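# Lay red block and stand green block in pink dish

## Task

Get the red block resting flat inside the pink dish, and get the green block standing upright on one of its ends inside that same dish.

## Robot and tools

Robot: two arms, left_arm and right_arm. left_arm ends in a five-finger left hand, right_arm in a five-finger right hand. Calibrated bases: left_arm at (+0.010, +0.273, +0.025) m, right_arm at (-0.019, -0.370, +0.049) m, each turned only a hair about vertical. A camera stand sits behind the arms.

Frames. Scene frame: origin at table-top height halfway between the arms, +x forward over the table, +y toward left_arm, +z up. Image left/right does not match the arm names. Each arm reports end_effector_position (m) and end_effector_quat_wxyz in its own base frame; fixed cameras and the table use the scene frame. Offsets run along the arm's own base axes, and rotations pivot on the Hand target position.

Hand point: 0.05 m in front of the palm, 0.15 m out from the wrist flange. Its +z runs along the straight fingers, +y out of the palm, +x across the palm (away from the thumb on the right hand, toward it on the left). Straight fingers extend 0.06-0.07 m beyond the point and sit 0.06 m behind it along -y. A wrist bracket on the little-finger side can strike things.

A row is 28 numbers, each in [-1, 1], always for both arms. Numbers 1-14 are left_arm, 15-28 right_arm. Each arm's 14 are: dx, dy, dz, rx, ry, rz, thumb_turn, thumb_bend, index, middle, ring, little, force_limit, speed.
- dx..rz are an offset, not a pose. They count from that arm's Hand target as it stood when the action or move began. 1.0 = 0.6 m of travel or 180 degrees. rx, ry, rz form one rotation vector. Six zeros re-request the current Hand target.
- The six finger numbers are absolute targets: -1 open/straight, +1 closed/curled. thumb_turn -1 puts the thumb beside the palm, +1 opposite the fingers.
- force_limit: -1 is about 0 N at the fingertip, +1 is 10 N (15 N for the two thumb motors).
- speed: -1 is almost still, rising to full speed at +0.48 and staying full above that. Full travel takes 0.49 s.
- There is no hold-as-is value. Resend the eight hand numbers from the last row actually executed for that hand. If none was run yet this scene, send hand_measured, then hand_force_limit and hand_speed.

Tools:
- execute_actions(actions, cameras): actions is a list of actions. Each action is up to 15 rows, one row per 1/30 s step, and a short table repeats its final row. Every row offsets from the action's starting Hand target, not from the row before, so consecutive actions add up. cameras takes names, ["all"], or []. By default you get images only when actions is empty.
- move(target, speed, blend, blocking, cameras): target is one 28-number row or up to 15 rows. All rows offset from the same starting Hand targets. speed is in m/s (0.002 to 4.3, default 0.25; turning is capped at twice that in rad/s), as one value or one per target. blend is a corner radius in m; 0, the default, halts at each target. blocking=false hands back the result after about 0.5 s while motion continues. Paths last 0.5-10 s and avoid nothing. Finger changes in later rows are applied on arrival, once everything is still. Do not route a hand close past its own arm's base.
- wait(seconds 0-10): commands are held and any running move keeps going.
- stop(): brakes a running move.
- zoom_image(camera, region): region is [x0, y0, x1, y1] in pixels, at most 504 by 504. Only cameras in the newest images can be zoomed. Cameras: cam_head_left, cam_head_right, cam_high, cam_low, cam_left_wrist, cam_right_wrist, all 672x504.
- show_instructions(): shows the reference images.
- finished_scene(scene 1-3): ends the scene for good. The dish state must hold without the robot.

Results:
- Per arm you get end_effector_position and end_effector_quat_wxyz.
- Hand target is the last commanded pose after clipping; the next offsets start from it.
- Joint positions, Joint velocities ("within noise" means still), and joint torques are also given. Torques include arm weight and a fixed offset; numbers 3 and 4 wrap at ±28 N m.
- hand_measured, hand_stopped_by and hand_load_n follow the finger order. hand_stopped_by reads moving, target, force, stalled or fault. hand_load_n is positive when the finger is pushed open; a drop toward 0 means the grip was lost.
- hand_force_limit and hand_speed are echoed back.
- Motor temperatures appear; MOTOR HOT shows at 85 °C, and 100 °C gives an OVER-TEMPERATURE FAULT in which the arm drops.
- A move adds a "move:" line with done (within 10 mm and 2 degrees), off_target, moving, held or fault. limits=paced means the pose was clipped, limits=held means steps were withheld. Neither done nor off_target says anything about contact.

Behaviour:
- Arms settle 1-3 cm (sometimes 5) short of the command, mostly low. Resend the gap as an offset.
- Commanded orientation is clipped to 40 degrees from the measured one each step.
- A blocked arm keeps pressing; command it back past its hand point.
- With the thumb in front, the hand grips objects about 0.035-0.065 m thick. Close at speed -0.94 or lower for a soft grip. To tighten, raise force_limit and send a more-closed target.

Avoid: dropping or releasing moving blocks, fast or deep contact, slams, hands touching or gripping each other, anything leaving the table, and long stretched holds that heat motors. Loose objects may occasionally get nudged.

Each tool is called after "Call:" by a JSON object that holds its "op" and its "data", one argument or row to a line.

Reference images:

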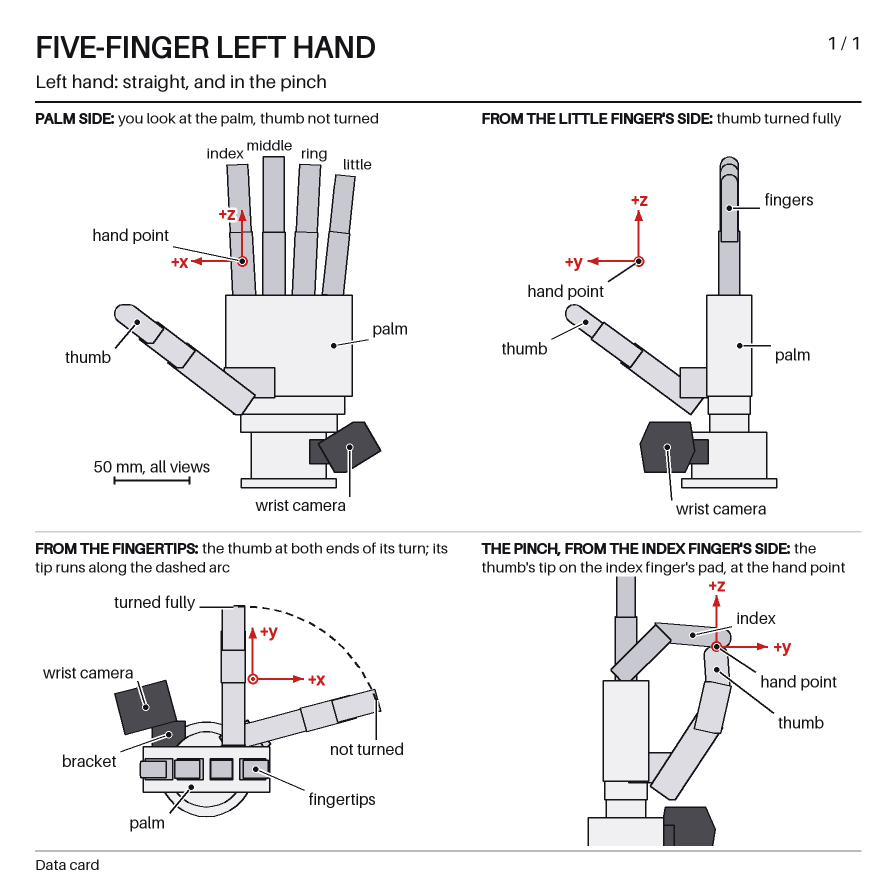

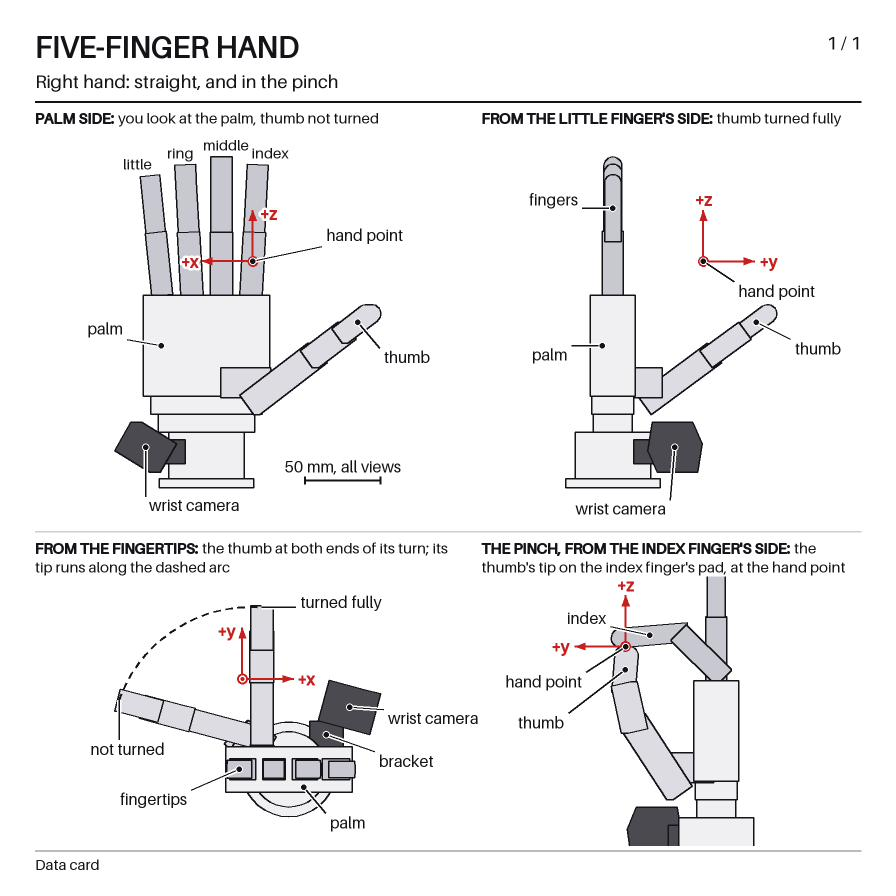

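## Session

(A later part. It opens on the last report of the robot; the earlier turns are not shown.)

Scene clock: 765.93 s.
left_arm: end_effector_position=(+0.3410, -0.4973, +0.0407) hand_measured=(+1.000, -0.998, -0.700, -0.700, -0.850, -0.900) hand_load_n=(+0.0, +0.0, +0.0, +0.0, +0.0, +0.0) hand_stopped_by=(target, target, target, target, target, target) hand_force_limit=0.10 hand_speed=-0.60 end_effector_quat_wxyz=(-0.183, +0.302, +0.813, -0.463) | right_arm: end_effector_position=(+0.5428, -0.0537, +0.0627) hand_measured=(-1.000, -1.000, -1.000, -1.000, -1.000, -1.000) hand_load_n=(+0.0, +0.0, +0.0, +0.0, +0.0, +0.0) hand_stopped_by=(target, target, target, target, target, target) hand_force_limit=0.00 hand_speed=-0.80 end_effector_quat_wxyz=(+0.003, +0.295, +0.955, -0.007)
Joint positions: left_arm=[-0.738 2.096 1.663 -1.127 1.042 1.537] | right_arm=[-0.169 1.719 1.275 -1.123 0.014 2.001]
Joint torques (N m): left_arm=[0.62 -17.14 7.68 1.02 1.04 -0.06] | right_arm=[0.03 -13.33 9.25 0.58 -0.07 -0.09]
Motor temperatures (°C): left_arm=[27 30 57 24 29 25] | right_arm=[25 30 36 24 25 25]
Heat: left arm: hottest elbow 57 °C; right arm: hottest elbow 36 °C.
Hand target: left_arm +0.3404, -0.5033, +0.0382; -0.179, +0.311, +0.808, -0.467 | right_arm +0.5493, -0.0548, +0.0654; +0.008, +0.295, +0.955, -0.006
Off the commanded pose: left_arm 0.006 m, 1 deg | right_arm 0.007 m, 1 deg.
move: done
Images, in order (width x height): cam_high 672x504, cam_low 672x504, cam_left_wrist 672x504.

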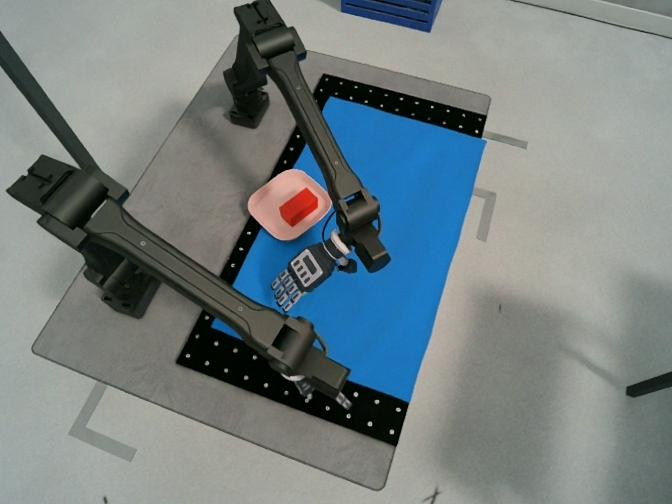

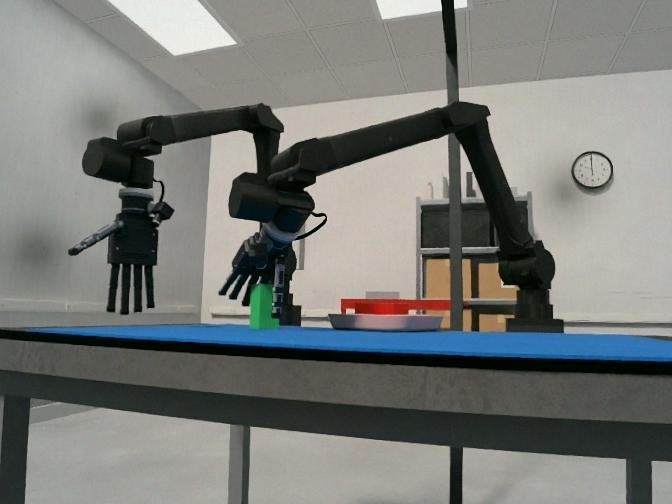

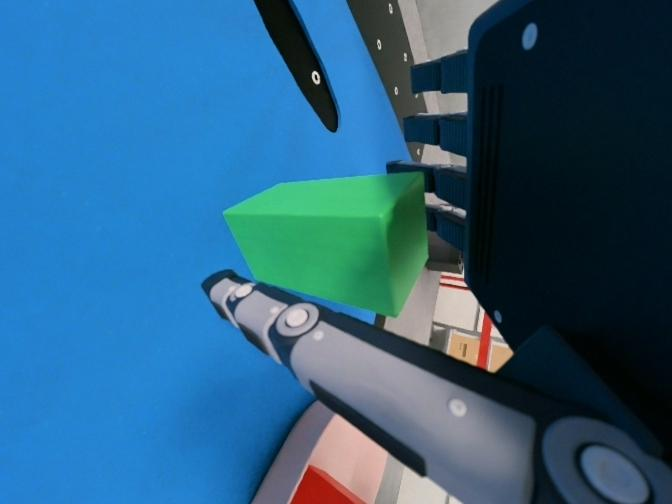

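Call:
{"op": "move", "data": {
  "target": [
    [-0.008,0.003,-0.02,0,0,0,1,-1,-0.7,-0.7,-0.85,-0.9,0.1,-0.6,0,0,0,0,0,0,-1,-1,-1,-1,-1,-1,0,-0.8]
  ],
  "speed": 0.05
}}

Call:
{"op": "move", "data": {
  "target": [
    [0,0,0,0,0,0,1,0,-0.3,-0.3,-0.85,-0.9,-0.4,-0.8,0,0,0,0,0,0,-1,-1,-1,-1,-1,-1,0,-0.8]
  ],
  "cameras": ["cam_low","cam_left_wrist"]
}}

Call:
{"op": "zoom_image", "data": {
  "camera": "cam_low",
  "region": [210, 200, 390, 350]
}}

Scene clock: 776.63 s.
left_arm: end_effector_position=(+0.3401, -0.4990, +0.0334) hand_measured=(+1.000, -0.998, -0.700, -0.700, -0.850, -0.900) hand_load_n=(+0.0, +0.0, +0.0, +0.0, +0.0, +0.0) hand_stopped_by=(target, target, target, target, target, target) hand_force_limit=0.10 hand_speed=-0.60 end_effector_quat_wxyz=(-0.176, +0.308, +0.811, -0.466) | right_arm: end_effector_position=(+0.5428, -0.0537, +0.0627) hand_measured=(-1.000, -1.000, -1.000, -1.000, -1.000, -1.000) hand_load_n=(+0.5, +0.0, +0.0, +0.0, +0.0, +0.0) hand_stopped_by=(target, target, target, target, target, target) hand_force_limit=0.00 hand_speed=-0.80 end_effector_quat_wxyz=(+0.003, +0.295, +0.955, -0.007)
Joint positions: left_arm=[-0.741 2.096 1.644 -1.089 1.043 1.538] | right_arm=[-0.169 1.719 1.275 -1.123 0.014 2.001]
Joint torques (N m): left_arm=[0.73 -16.85 6.65 1.28 1.02 -0.06] | right_arm=[0.32 -13.16 9.26 0.49 -0.07 -0.08]
Motor temperatures (°C): left_arm=[27 32 55 24 29 25] | right_arm=[25 30 36 24 25 25]
Heat: left arm: hottest elbow 55 °C; right arm: hottest elbow 36 °C.
Hand target: left_arm +0.3356, -0.5014, +0.0262; -0.179, +0.311, +0.808, -0.467 | right_arm +0.5493, -0.0548, +0.0654; +0.008, +0.295, +0.955, -0.006
Off the commanded pose: left_arm 0.009 m, 1 deg | right_arm 0.007 m, 1 deg.
move: done

Scene clock: 778.70 s.
left_arm: end_effector_position=(+0.3402, -0.4991, +0.0334) hand_measured=(+1.000, -0.486, -0.300, -0.300, -0.850, -0.900) hand_load_n=(+0.5, +4.5, +0.0, +0.5, +0.0, +0.0) hand_stopped_by=(target, force, target, target, target, target) hand_force_limit=-0.40 hand_speed=-0.80 end_effector_quat_wxyz=(-0.176, +0.308, +0.811, -0.466) | right_arm: end_effector_position=(+0.5428, -0.0537, +0.0627) hand_measured=(-1.000, -1.000, -1.000, -1.000, -1.000, -1.000) hand_load_n=(+0.0, +0.0, +0.0, +0.0, +0.0, +0.0) hand_stopped_by=(target, target, target, target, target, target) hand_force_limit=0.00 hand_speed=-0.80 end_effector_quat_wxyz=(+0.003, +0.295, +0.955, -0.007)
Joint positions: left_arm=[-0.741 2.096 1.644 -1.088 1.043 1.538] | right_arm=[-0.169 1.719 1.275 -1.123 0.014 2.001]
Joint torques (N m): left_arm=[1.14 -17.32 6.65 1.11 1.04 -0.1] | right_arm=[0.38 -13.27 9.26 0.5 -0.07 -0.1]
Heat: left arm: hottest elbow 54 °C; right arm: hottest elbow 36 °C.
Hand target: left_arm +0.3356, -0.5014, +0.0262; -0.179, +0.311, +0.808, -0.467 | right_arm +0.5493, -0.0548, +0.0654; +0.008, +0.295, +0.955, -0.006
Off the commanded pose: left_arm 0.009 m, 1 deg | right_arm 0.007 m, 1 deg.
move: done
Images, in order (width x height): cam_low 672x504, cam_left_wrist 672x504.

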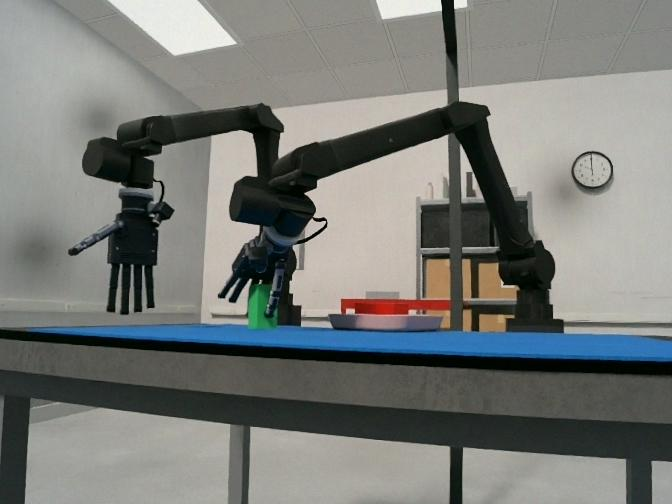

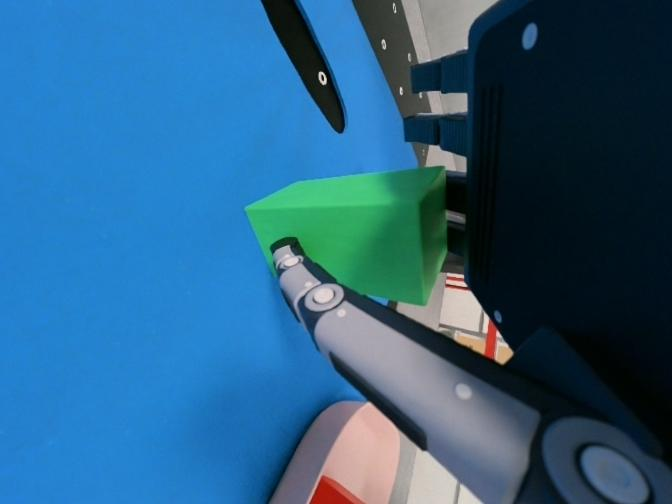

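Scaled by 2.800.

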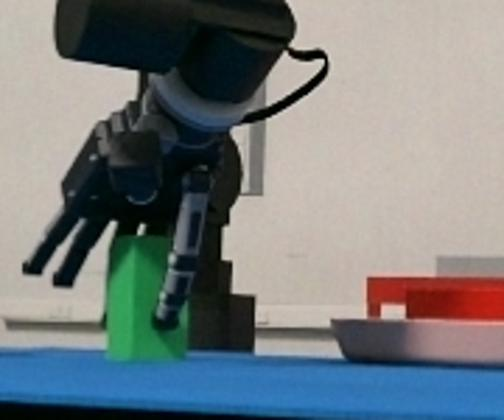

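Call:
{"op": "move", "data": {
  "target": [
    [0,0,0,0,0,0,1,0,0.1,0.1,-0.85,-0.9,-0.1,-0.85,0,0,0,0,0,0,-1,-1,-1,-1,-1,-1,0,-0.8]
  ],
  "cameras": ["cam_low","cam_left_wrist"]
}}

Call:
{"op": "zoom_image", "data": {
  "camera": "cam_low",
  "region": [210, 200, 390, 350]
}}

Scene clock: 785.07 s.
left_arm: end_effector_position=(+0.3399, -0.4993, +0.0337) hand_measured=(+1.000, -0.488, -0.094, -0.108, -0.850, -0.900) hand_load_n=(+0.0, +14.0, +4.5, +5.5, +0.0, +0.0) hand_stopped_by=(target, force, force, force, target, target) hand_force_limit=-0.10 hand_speed=-0.85 end_effector_quat_wxyz=(-0.176, +0.308, +0.810, -0.467) | right_arm: end_effector_position=(+0.5428, -0.0537, +0.0627) hand_measured=(-1.000, -1.000, -1.000, -1.000, -1.000, -1.000) hand_load_n=(+0.0, +0.0, +0.5, +0.0, +0.0, +0.0) hand_stopped_by=(target, target, target, target, target, target) hand_force_limit=0.00 hand_speed=-0.80 end_effector_quat_wxyz=(+0.003, +0.295, +0.955, -0.007)
Joint positions: left_arm=[-0.741 2.096 1.644 -1.088 1.045 1.538] | right_arm=[-0.169 1.719 1.275 -1.123 0.014 2.001]
Joint torques (N m): left_arm=[1.03 -16.85 6.67 1.17 0.92 -0.05] | right_arm=[0.38 -13.39 9.17 0.44 -0.08 -0.09]
Heat: left arm: hottest elbow 52 °C; right arm: hottest elbow 36 °C.
Hand target: left_arm +0.3356, -0.5015, +0.0262; -0.179, +0.311, +0.808, -0.467 | right_arm +0.5493, -0.0548, +0.0654; +0.008, +0.295, +0.955, -0.006
Off the commanded pose: left_arm 0.009 m, 1 deg | right_arm 0.007 m, 1 deg.
move: done
Images, in order (width x height): cam_low 672x504, cam_left_wrist 672x504.

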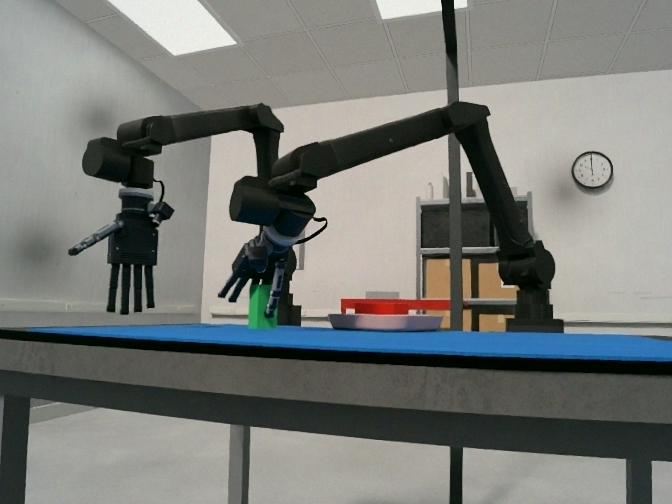

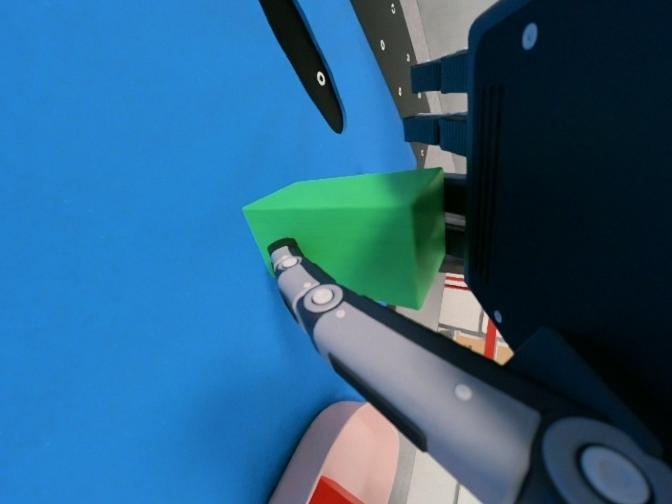

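Scaled by 2.800.

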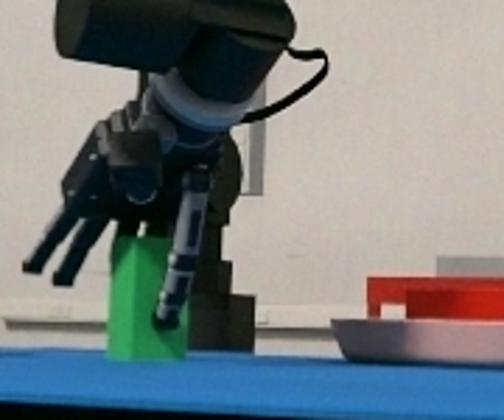

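Call:
{"op": "move", "data": {
  "target": [
    [0.005,-0.005,0.1,0,0,0,1,0,0.1,0.1,-0.85,-0.9,-0.1,-0.85,0,0,0,0,0,0,-1,-1,-1,-1,-1,-1,0,-0.8]
  ],
  "speed": 0.06,
  "cameras": ["cam_low","cam_left_wrist"]
}}

Call:
{"op": "zoom_image", "data": {
  "camera": "cam_low",
  "region": [210, 200, 390, 350]
}}

Scene clock: 791.33 s.
left_arm: end_effector_position=(+0.3237, -0.4847, +0.0485) hand_measured=(+1.000, -0.488, -0.094, -0.108, -0.850, -0.900) hand_load_n=(+0.0, +14.0, +5.0, +5.5, +0.0, +0.0) hand_stopped_by=(target, force, force, force, target, target) hand_force_limit=-0.10 hand_speed=-0.85 end_effector_quat_wxyz=(-0.211, +0.287, +0.817, -0.453) | right_arm: end_effector_position=(+0.5428, -0.0537, +0.0627) hand_measured=(-1.000, -1.000, -1.000, -1.000, -1.000, -1.000) hand_load_n=(+0.0, +0.0, +0.0, +0.0, +0.0, +0.0) hand_stopped_by=(target, target, target, target, target, target) hand_force_limit=0.00 hand_speed=-0.80 end_effector_quat_wxyz=(+0.003, +0.295, +0.955, -0.007)
Joint positions: left_arm=[-0.741 2.076 1.644 -1.195 1.046 1.539] | right_arm=[-0.169 1.719 1.275 -1.123 0.014 2.001]
Joint torques (N m): left_arm=[0.91 -20.19 12.12 0.1 0.92 -0.09] | right_arm=[0.32 -13.1 9.31 0.54 -0.07 -0.1]
Heat: left arm: hottest elbow 51 °C; right arm: hottest elbow 36 °C.
Hand target: left_arm +0.3386, -0.5044, +0.0861; -0.179, +0.311, +0.808, -0.467 | right_arm +0.5493, -0.0548, +0.0654; +0.008, +0.295, +0.955, -0.006
Off the commanded pose: left_arm 0.045 m, 5 deg | right_arm 0.007 m, 1 deg.
move: off_target (left_arm)
Images, in order (width x height): cam_low 672x504, cam_left_wrist 672x504.

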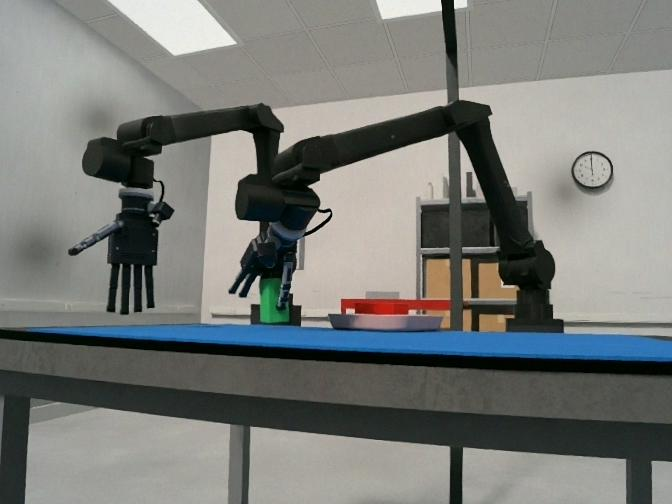

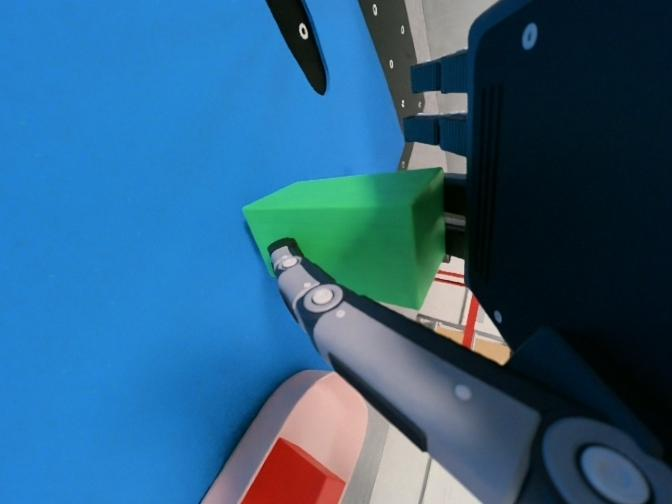

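Scaled by 2.800.

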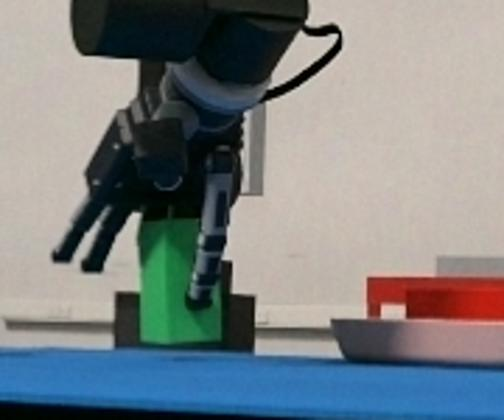

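Call:
{"op": "move", "data": {
  "target": [
    [-0.005,0.01,0.14,0,0,0,1,0,0.1,0.1,-0.85,-0.9,-0.1,-0.85,0,0,0,0,0,0,-1,-1,-1,-1,-1,-1,0,-0.8],
    [-0.22,0.32,0.15,0,0,0.072,1,0,0.1,0.1,-0.85,-0.9,-0.1,-0.85,0,0,0,0,0,0,-1,-1,-1,-1,-1,-1,0,-0.8]
  ],
  "speed": [0.1,0.15],
  "blend": [0.03,0],
  "cameras": ["cam_low","cam_left_wrist","cam_high"]
}}

Call:
{"op": "zoom_image", "data": {
  "camera": "cam_low",
  "region": [310, 170, 490, 350]
}}

Call:
{"op": "zoom_image", "data": {
  "camera": "cam_high",
  "region": [220, 120, 360, 270]
}}

Scene clock: 818.00 s.
left_arm: end_effector_position=(+0.2058, -0.3146, +0.1731) hand_measured=(+1.000, -0.488, -0.094, -0.108, -0.850, -0.900) hand_load_n=(+0.0, +14.0, +5.0, +5.5, +0.0, +0.0) hand_stopped_by=(target, force, force, force, target, target) hand_force_limit=-0.10 hand_speed=-0.85 end_effector_quat_wxyz=(-0.133, +0.220, +0.838, -0.481) | right_arm: end_effector_position=(+0.5428, -0.0537, +0.0627) hand_measured=(-1.000, -1.000, -1.000, -1.000, -1.000, -1.000) hand_load_n=(+0.0, +0.0, +0.0, +0.0, +0.0, +0.0) hand_stopped_by=(target, target, target, target, target, target) hand_force_limit=0.00 hand_speed=-0.80 end_effector_quat_wxyz=(+0.003, +0.295, +0.955, -0.007)
Joint positions: left_arm=[-0.608 1.325 1.008 -1.114 1.04 1.396] | right_arm=[-0.169 1.719 1.275 -1.123 0.014 2.001]
Joint torques (N m): left_arm=[1.85 -8.88 7.09 1.25 0.81 -0.19] | right_arm=[0.21 -13.16 9.26 0.51 -0.06 -0.07]
Heat: left arm: hottest elbow 52 °C; right arm: hottest elbow 36 °C.
Hand target: left_arm +0.2066, -0.3124, +0.1763; -0.125, +0.217, +0.838, -0.484 | right_arm +0.5493, -0.0548, +0.0654; +0.008, +0.295, +0.955, -0.006
Off the commanded pose: left_arm 0.004 m, 1 deg | right_arm 0.007 m, 1 deg.
move: done
Images, in order (width x height): cam_high 672x504, cam_low 672x504, cam_left_wrist 672x504.

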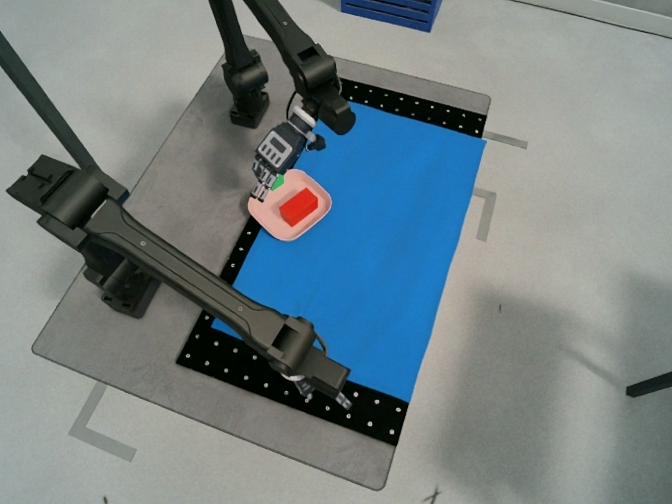

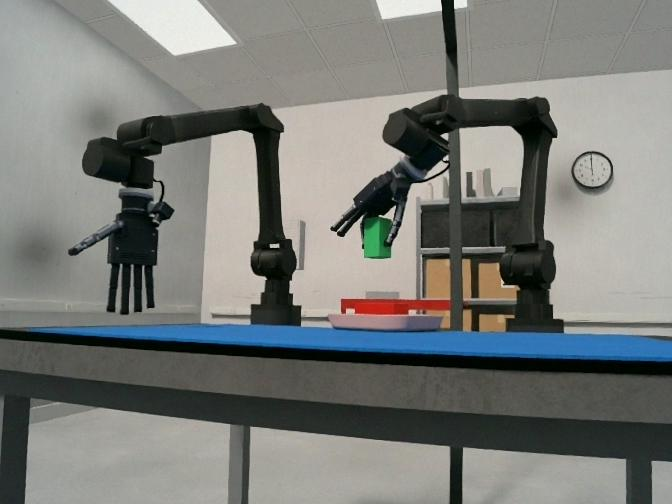

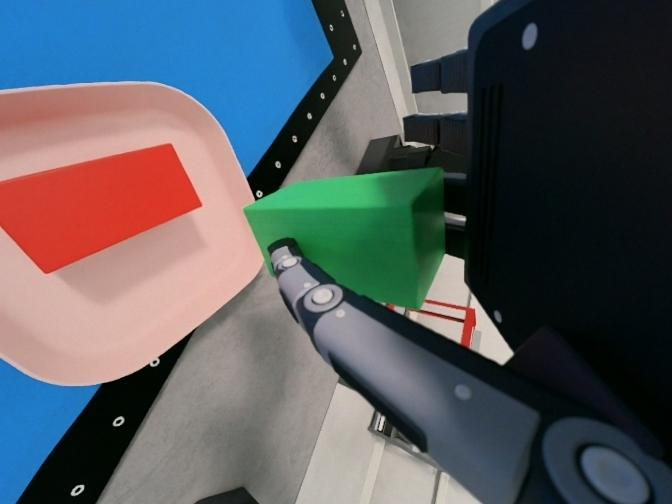

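Scaled by 2.800.

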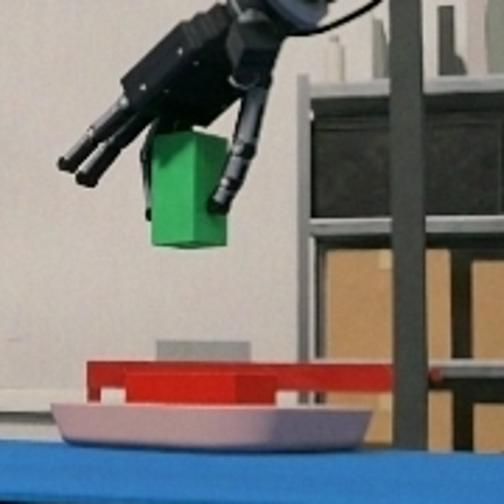

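Scaled by 3.360.

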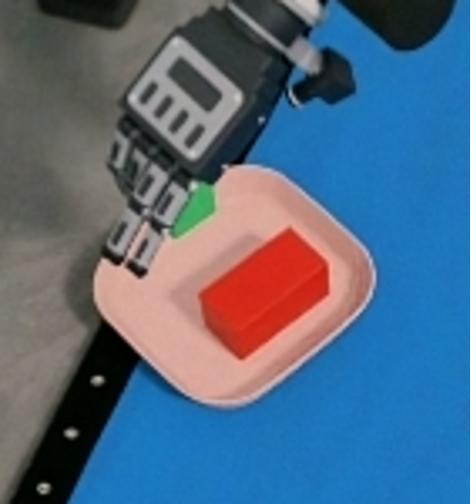

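Call:
{"op": "move", "data": {
  "target": [
    [-0.018,0.058,0,0,0,0,1,0,0.1,0.1,-0.85,-0.9,-0.1,-0.85,0,0,0,0,0,0,-1,-1,-1,-1,-1,-1,0,-0.8],
    [-0.018,0.058,-0.115,0,0,0,1,0,0.1,0.1,-0.85,-0.9,-0.1,-0.85,0,0,0,0,0,0,-1,-1,-1,-1,-1,-1,0,-0.8]
  ],
  "speed": [0.1,0.1],
  "blend": [0.01,0],
  "cameras": ["cam_low","cam_left_wrist","cam_high"]
}}

Call:
{"op": "zoom_image", "data": {
  "camera": "cam_low",
  "region": [310, 170, 490, 350]
}}

Call:
{"op": "zoom_image", "data": {
  "camera": "cam_high",
  "region": [220, 120, 360, 270]
}}

Scene clock: 849.90 s.
left_arm: end_effector_position=(+0.1931, -0.2772, +0.1089) hand_measured=(+1.000, -0.488, -0.094, -0.108, -0.850, -0.900) hand_load_n=(+0.0, +14.0, +5.0, +6.0, +0.0, +0.0) hand_stopped_by=(target, force, force, force, target, target) hand_force_limit=-0.10 hand_speed=-0.85 end_effector_quat_wxyz=(-0.129, +0.217, +0.840, -0.480) | right_arm: end_effector_position=(+0.5428, -0.0537, +0.0627) hand_measured=(-1.000, -1.000, -1.000, -1.000, -1.000, -1.000) hand_load_n=(+0.0, +0.0, -0.5, +0.0, +0.0, +0.0) hand_stopped_by=(target, target, target, target, target, target) hand_force_limit=0.00 hand_speed=-0.80 end_effector_quat_wxyz=(+0.003, +0.295, +0.955, -0.007)
Joint positions: left_arm=[-0.54 1.33 0.834 -1.034 1.04 1.513] | right_arm=[-0.169 1.719 1.275 -1.123 0.014 2.001]
Joint torques (N m): left_arm=[2.14 -7.06 6.79 1.17 1.09 0] | right_arm=[0.38 -13.33 9.22 0.5 -0.07 -0.1]
Motor temperatures (°C): left_arm=[27 32 49 24 29 25] | right_arm=[25 30 36 24 25 25]
Heat: left arm: hottest elbow 49 °C; right arm: hottest elbow 36 °C.
Hand target: left_arm +0.1957, -0.2776, +0.1072; -0.126, +0.217, +0.838, -0.484 | right_arm +0.5493, -0.0548, +0.0654; +0.008, +0.295, +0.955, -0.006
Off the commanded pose: left_arm 0.003 m, 1 deg | right_arm 0.007 m, 1 deg.
move: done
Images, in order (width x height): cam_high 672x504, cam_low 672x504, cam_left_wrist 672x504.

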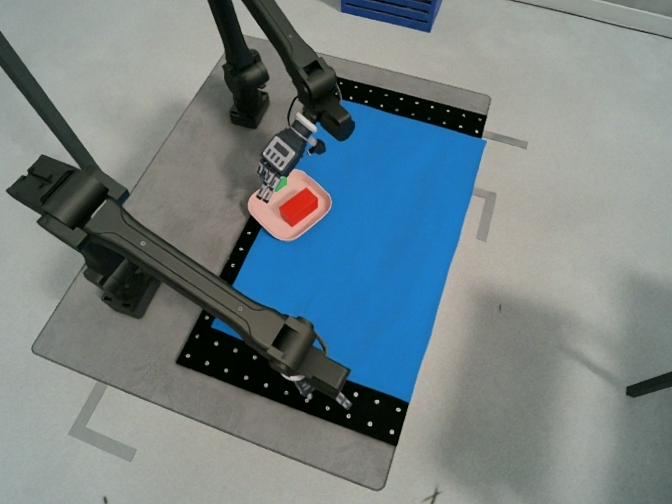

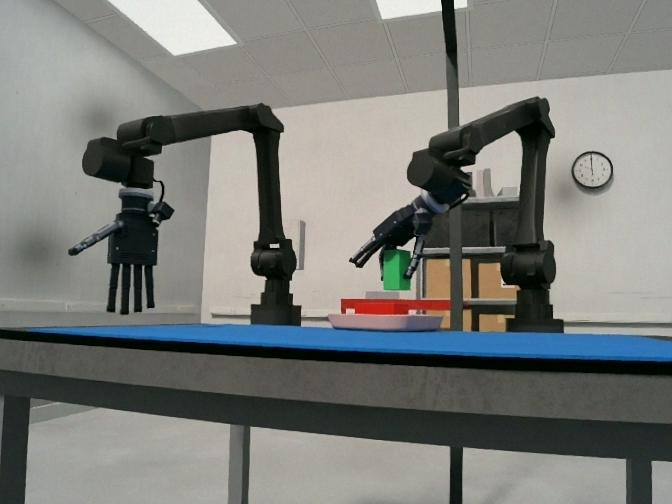

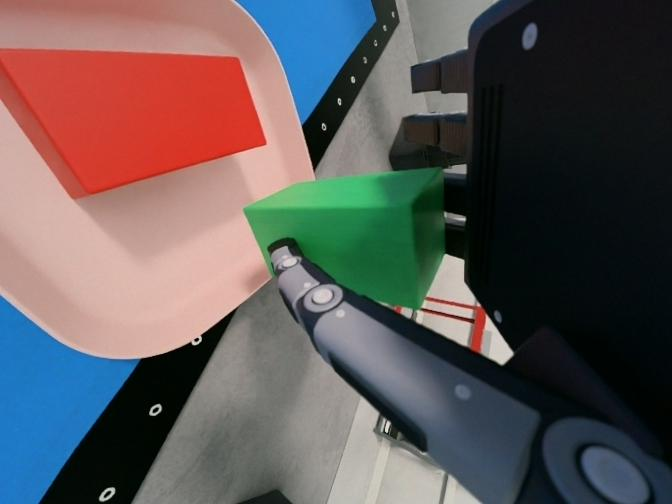

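Scaled by 2.800.

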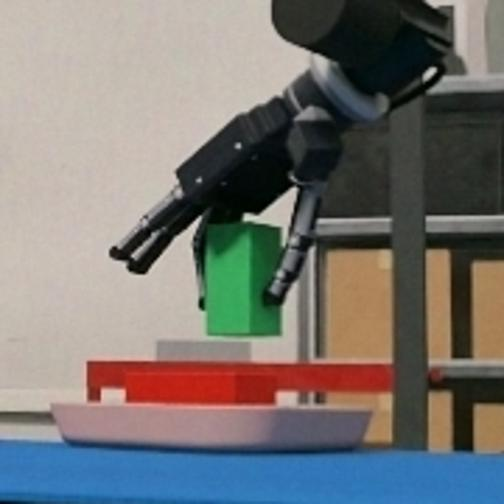

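Scaled by 3.360.

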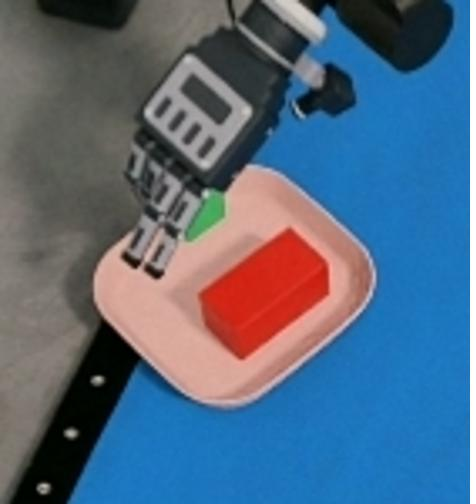

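Call:
{"op": "move", "data": {
  "target": [
    [0.01,-0.004,-0.085,0,0,0,1,0,0.1,0.1,-0.85,-0.9,-0.1,-0.85,0,0,0,0,0,0,-1,-1,-1,-1,-1,-1,0,-0.8],
    [0.01,-0.004,-0.115,0,0,0,1,0,0.1,0.1,-0.85,-0.9,-0.1,-0.85,0,0,0,0,0,0,-1,-1,-1,-1,-1,-1,0,-0.8]
  ],
  "speed": [0.08,0.04],
  "blend": [0.005,0],
  "cameras": ["cam_low","cam_left_wrist","cam_high"]
}}

Call:
{"op": "zoom_image", "data": {
  "camera": "cam_low",
  "region": [310, 220, 490, 350]
}}

Call:
{"op": "zoom_image", "data": {
  "camera": "cam_high",
  "region": [220, 120, 360, 270]
}}

Scene clock: 866.30 s.
left_arm: end_effector_position=(+0.2003, -0.2805, +0.0410) hand_measured=(+1.000, -0.488, -0.094, -0.108, -0.850, -0.900) hand_load_n=(+0.0, +14.0, +4.5, +6.0, +0.0, +0.0) hand_stopped_by=(target, force, force, force, target, target) hand_force_limit=-0.10 hand_speed=-0.85 end_effector_quat_wxyz=(-0.128, +0.218, +0.840, -0.481) | right_arm: end_effector_position=(+0.5428, -0.0537, +0.0627) hand_measured=(-1.000, -1.000, -1.000, -1.000, -1.000, -1.000) hand_load_n=(+0.0, -0.5, +0.0, +0.0, +0.0, +0.0) hand_stopped_by=(target, target, target, target, target, target) hand_force_limit=0.00 hand_speed=-0.80 end_effector_quat_wxyz=(+0.003, +0.295, +0.955, -0.007)
Joint positions: left_arm=[-0.538 1.47 0.759 -0.82 1.04 1.518] | right_arm=[-0.169 1.719 1.275 -1.123 0.014 2.001]
Joint torques (N m): left_arm=[2.55 -7.82 5.72 1.31 1.16 -0.08] | right_arm=[0.32 -13.45 9.22 0.46 -0.08 -0.1]
Heat: left arm: hottest elbow 48 °C; right arm: hottest elbow 36 °C.
Hand target: left_arm +0.2018, -0.2800, +0.0382; -0.125, +0.217, +0.838, -0.484 | right_arm +0.5493, -0.0548, +0.0654; +0.008, +0.295, +0.955, -0.006
Off the commanded pose: left_arm 0.003 m, 1 deg | right_arm 0.007 m, 1 deg.
move: done
Images, in order (width x height): cam_high 672x504, cam_low 672x504, cam_left_wrist 672x504.

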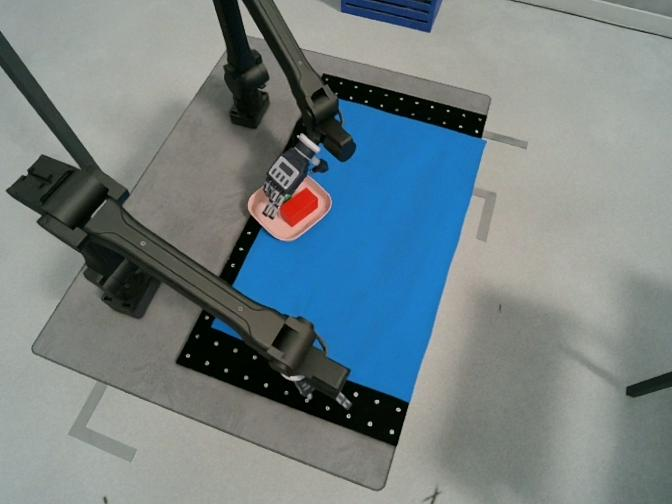

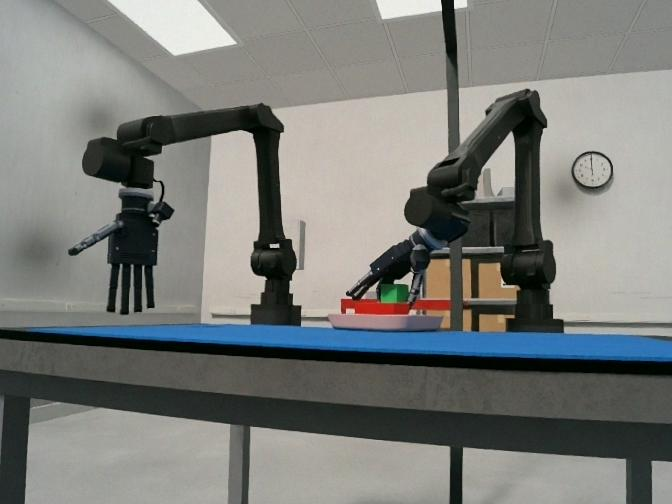

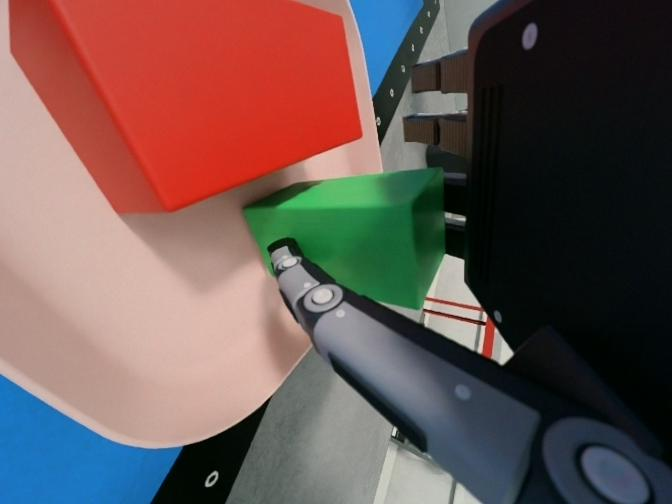

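Scaled by 2.800.

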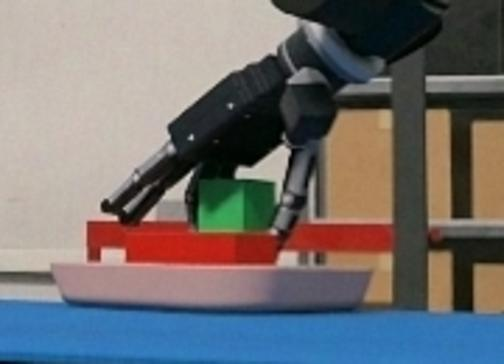

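Scaled by 3.360.

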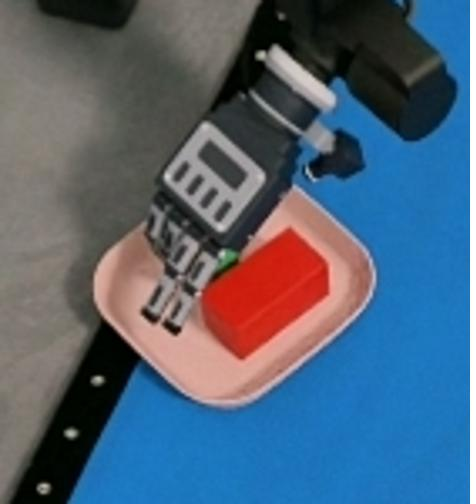

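Call:
{"op": "move", "data": {
  "target": [
    [-0.004,0.002,-0.012,0,0,0,1,0,0.1,0.1,-0.85,-0.9,-0.1,-0.85,0,0,0,0,0,0,-1,-1,-1,-1,-1,-1,0,-0.8]
  ],
  "speed": 0.03,
  "cameras": ["cam_low"]
}}

Call:
{"op": "zoom_image", "data": {
  "camera": "cam_low",
  "region": [350, 240, 450, 340]
}}

Scene clock: 873.27 s.
left_arm: end_effector_position=(+0.1984, -0.2795, +0.0345) hand_measured=(+1.000, -0.488, -0.094, -0.108, -0.850, -0.900) hand_load_n=(+0.0, +13.5, +5.0, +5.5, +0.0, +0.0) hand_stopped_by=(target, force, force, force, target, target) hand_force_limit=-0.10 hand_speed=-0.85 end_effector_quat_wxyz=(-0.127, +0.218, +0.839, -0.481) | right_arm: end_effector_position=(+0.5428, -0.0537, +0.0627) hand_measured=(-1.000, -1.000, -1.000, -1.000, -1.000, -1.000) hand_load_n=(+0.0, +0.0, +0.0, +0.0, +0.0, +0.0) hand_stopped_by=(target, target, target, target, target, target) hand_force_limit=0.00 hand_speed=-0.80 end_effector_quat_wxyz=(+0.003, +0.295, +0.955, -0.007)
Joint positions: left_arm=[-0.538 1.478 0.745 -0.796 1.041 1.518] | right_arm=[-0.169 1.719 1.275 -1.123 0.014 2.001]
Joint torques (N m): left_arm=[2.08 -7.65 5.48 1.25 1.08 -0.04] | right_arm=[0.21 -13.45 9.21 0.53 -0.08 -0.1]
Heat: left arm: hottest elbow 48 °C; right arm: hottest elbow 36 °C.
Hand target: left_arm +0.1994, -0.2787, +0.0310; -0.125, +0.217, +0.838, -0.484 | right_arm +0.5493, -0.0548, +0.0654; +0.008, +0.295, +0.955, -0.006
Off the commanded pose: left_arm 0.004 m, 0 deg | right_arm 0.007 m, 1 deg.
move: done
Images, in order (width x height): cam_low 672x504.

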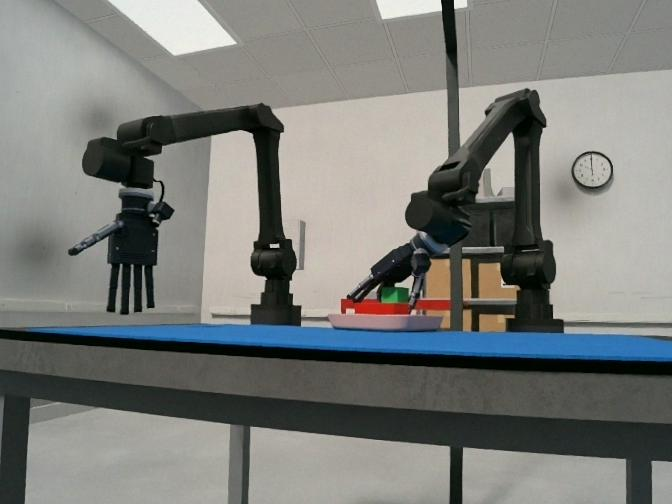

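Scaled by 5.040.

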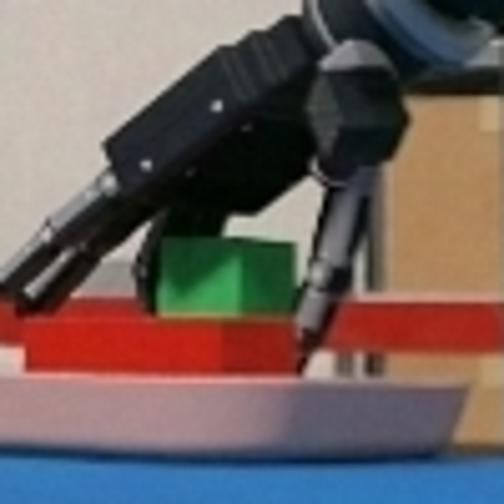

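Call:
{"op": "move", "data": {
  "target": [
    [-0.0,0.0,-0.012,0,0,0,1,0,0.1,0.1,-0.85,-0.9,-0.1,-0.85,0,0,0,0,0,0,-1,-1,-1,-1,-1,-1,0,-0.8]
  ],
  "speed": 0.03,
  "cameras": ["cam_low"]
}}

Call:
{"op": "zoom_image", "data": {
  "camera": "cam_low",
  "region": [350, 240, 450, 340]
}}

Scene clock: 879.30 s.
left_arm: end_effector_position=(+0.2005, -0.2823, +0.0342) hand_measured=(+1.000, -0.488, -0.094, -0.108, -0.850, -0.900) hand_load_n=(+0.0, +14.0, +5.0, +5.5, +0.0, +0.0) hand_stopped_by=(target, force, force, force, target, target) hand_force_limit=-0.10 hand_speed=-0.85 end_effector_quat_wxyz=(-0.123, +0.221, +0.837, -0.486) | right_arm: end_effector_position=(+0.5428, -0.0537, +0.0627) hand_measured=(-1.000, -1.000, -1.000, -1.000, -1.000, -1.000) hand_load_n=(+0.0, +0.0, +0.0, +0.0, +0.0, +0.0) hand_stopped_by=(target, target, target, target, target, target) hand_force_limit=0.00 hand_speed=-0.80 end_effector_quat_wxyz=(+0.003, +0.295, +0.955, -0.007)
Joint positions: left_arm=[-0.538 1.482 0.745 -0.779 1.05 1.517] | right_arm=[-0.169 1.719 1.275 -1.123 0.014 2.001]
Joint torques (N m): left_arm=[1.85 -6.89 5 1.47 0.74 -0.06] | right_arm=[0.38 -13.45 9.24 0.54 -0.05 -0.1]
Heat: left arm: hottest elbow 47 °C; right arm: hottest elbow 36 °C.
Hand target: left_arm +0.1994, -0.2787, +0.0238; -0.126, +0.217, +0.838, -0.484 | right_arm +0.5493, -0.0548, +0.0654; +0.008, +0.295, +0.955, -0.006
Off the commanded pose: left_arm 0.011 m, 1 deg | right_arm 0.007 m, 1 deg.
move: off_target (left_arm)
Images, in order (width x height): cam_low 672x504.

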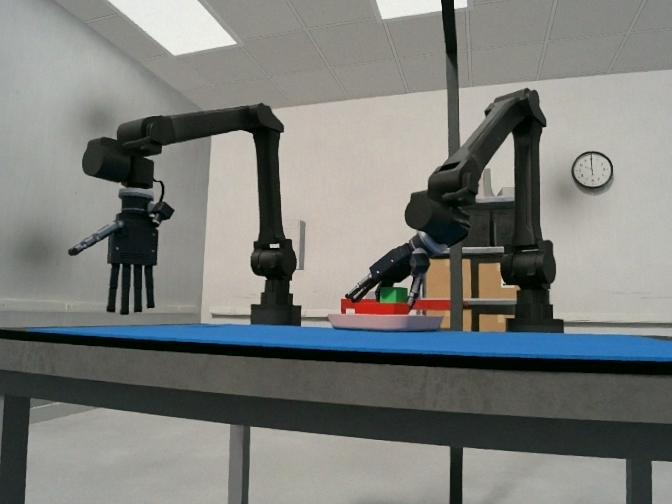

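Scaled by 5.040.

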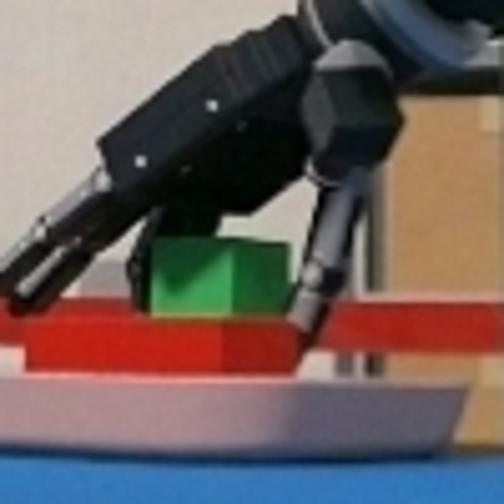

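Call:
{"op": "move", "data": {
  "target": [
    [0,0,0.012,0,0,0,1,0,0.1,0.1,-0.85,-0.9,-0.1,-0.85,0,0,0,0,0,0,-1,-1,-1,-1,-1,-1,0,-0.8],
    [0,0,0.012,0,0,0,1,-0.6,-0.2,-0.2,-0.85,-0.9,-0.1,-0.9,0,0,0,0,0,0,-1,-1,-1,-1,-1,-1,0,-0.8],
    [0,0,0.012,0,0,0,1,-0.8,-0.6,-0.6,-0.85,-0.9,-0.1,-0.8,0,0,0,0,0,0,-1,-1,-1,-1,-1,-1,0,-0.8]
  ],
  "speed": 0.03,
  "cameras": ["cam_low","cam_left_wrist"]
}}

Call:
{"op": "zoom_image", "data": {
  "camera": "cam_low",
  "region": [350, 240, 450, 340]
}}

Scene clock: 892.43 s.
left_arm: end_effector_position=(+0.2006, -0.2823, +0.0342) hand_measured=(+1.000, -0.800, -0.600, -0.600, -0.850, -0.900) hand_load_n=(+0.0, +0.0, +0.0, +0.0, +0.0, +0.0) hand_stopped_by=(target, target, target, target, target, target) hand_force_limit=-0.10 hand_speed=-0.80 end_effector_quat_wxyz=(-0.123, +0.220, +0.837, -0.486) | right_arm: end_effector_position=(+0.5428, -0.0537, +0.0627) hand_measured=(-1.000, -1.000, -1.000, -1.000, -1.000, -1.000) hand_load_n=(+0.0, +0.0, +0.0, +0.0, +0.0, +0.0) hand_stopped_by=(target, target, target, target, target, target) hand_force_limit=0.00 hand_speed=-0.80 end_effector_quat_wxyz=(+0.003, +0.295, +0.955, -0.007)
Joint positions: left_arm=[-0.538 1.482 0.745 -0.779 1.05 1.517] | right_arm=[-0.169 1.719 1.275 -1.123 0.014 2.001]
Joint torques (N m): left_arm=[2.2 -8.35 5.5 0.55 0.75 -0.05] | right_arm=[0.21 -13.33 9.29 0.49 -0.06 -0.09]
Heat: left arm: hottest elbow 46 °C; right arm: hottest elbow 36 °C.
Hand target: left_arm +0.1994, -0.2788, +0.0310; -0.125, +0.217, +0.838, -0.484 | right_arm +0.5493, -0.0548, +0.0654; +0.008, +0.295, +0.955, -0.006
Off the commanded pose: left_arm 0.005 m, 1 deg | right_arm 0.007 m, 1 deg.
move: done
Images, in order (width x height): cam_low 672x504, cam_left_wrist 672x504.

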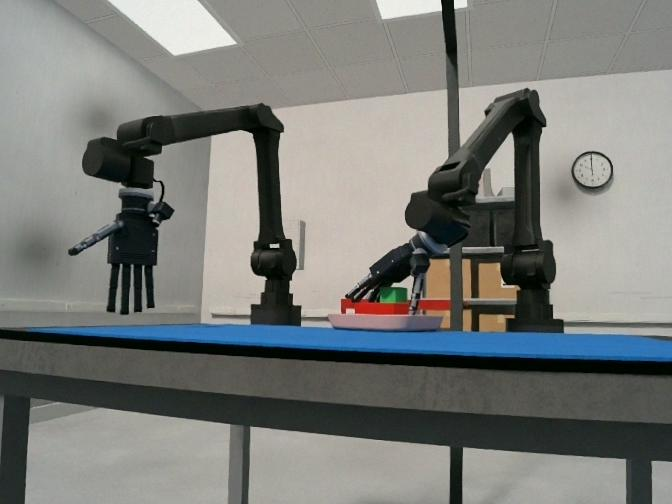

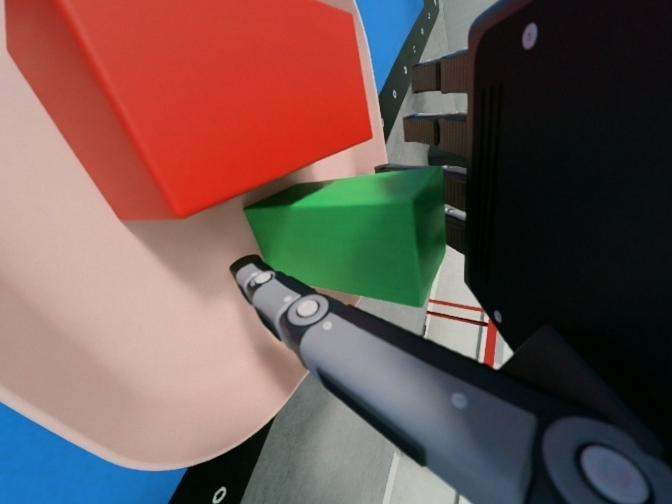

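Scaled by 5.040.

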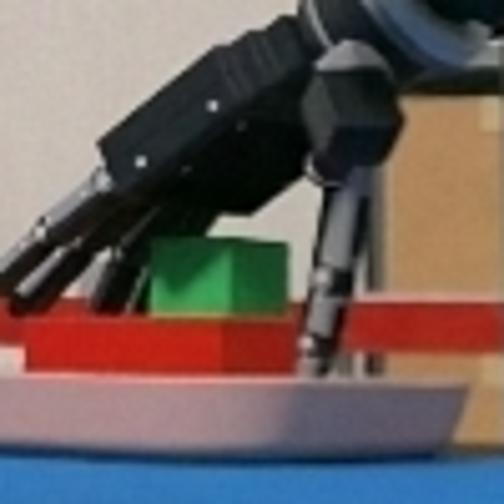

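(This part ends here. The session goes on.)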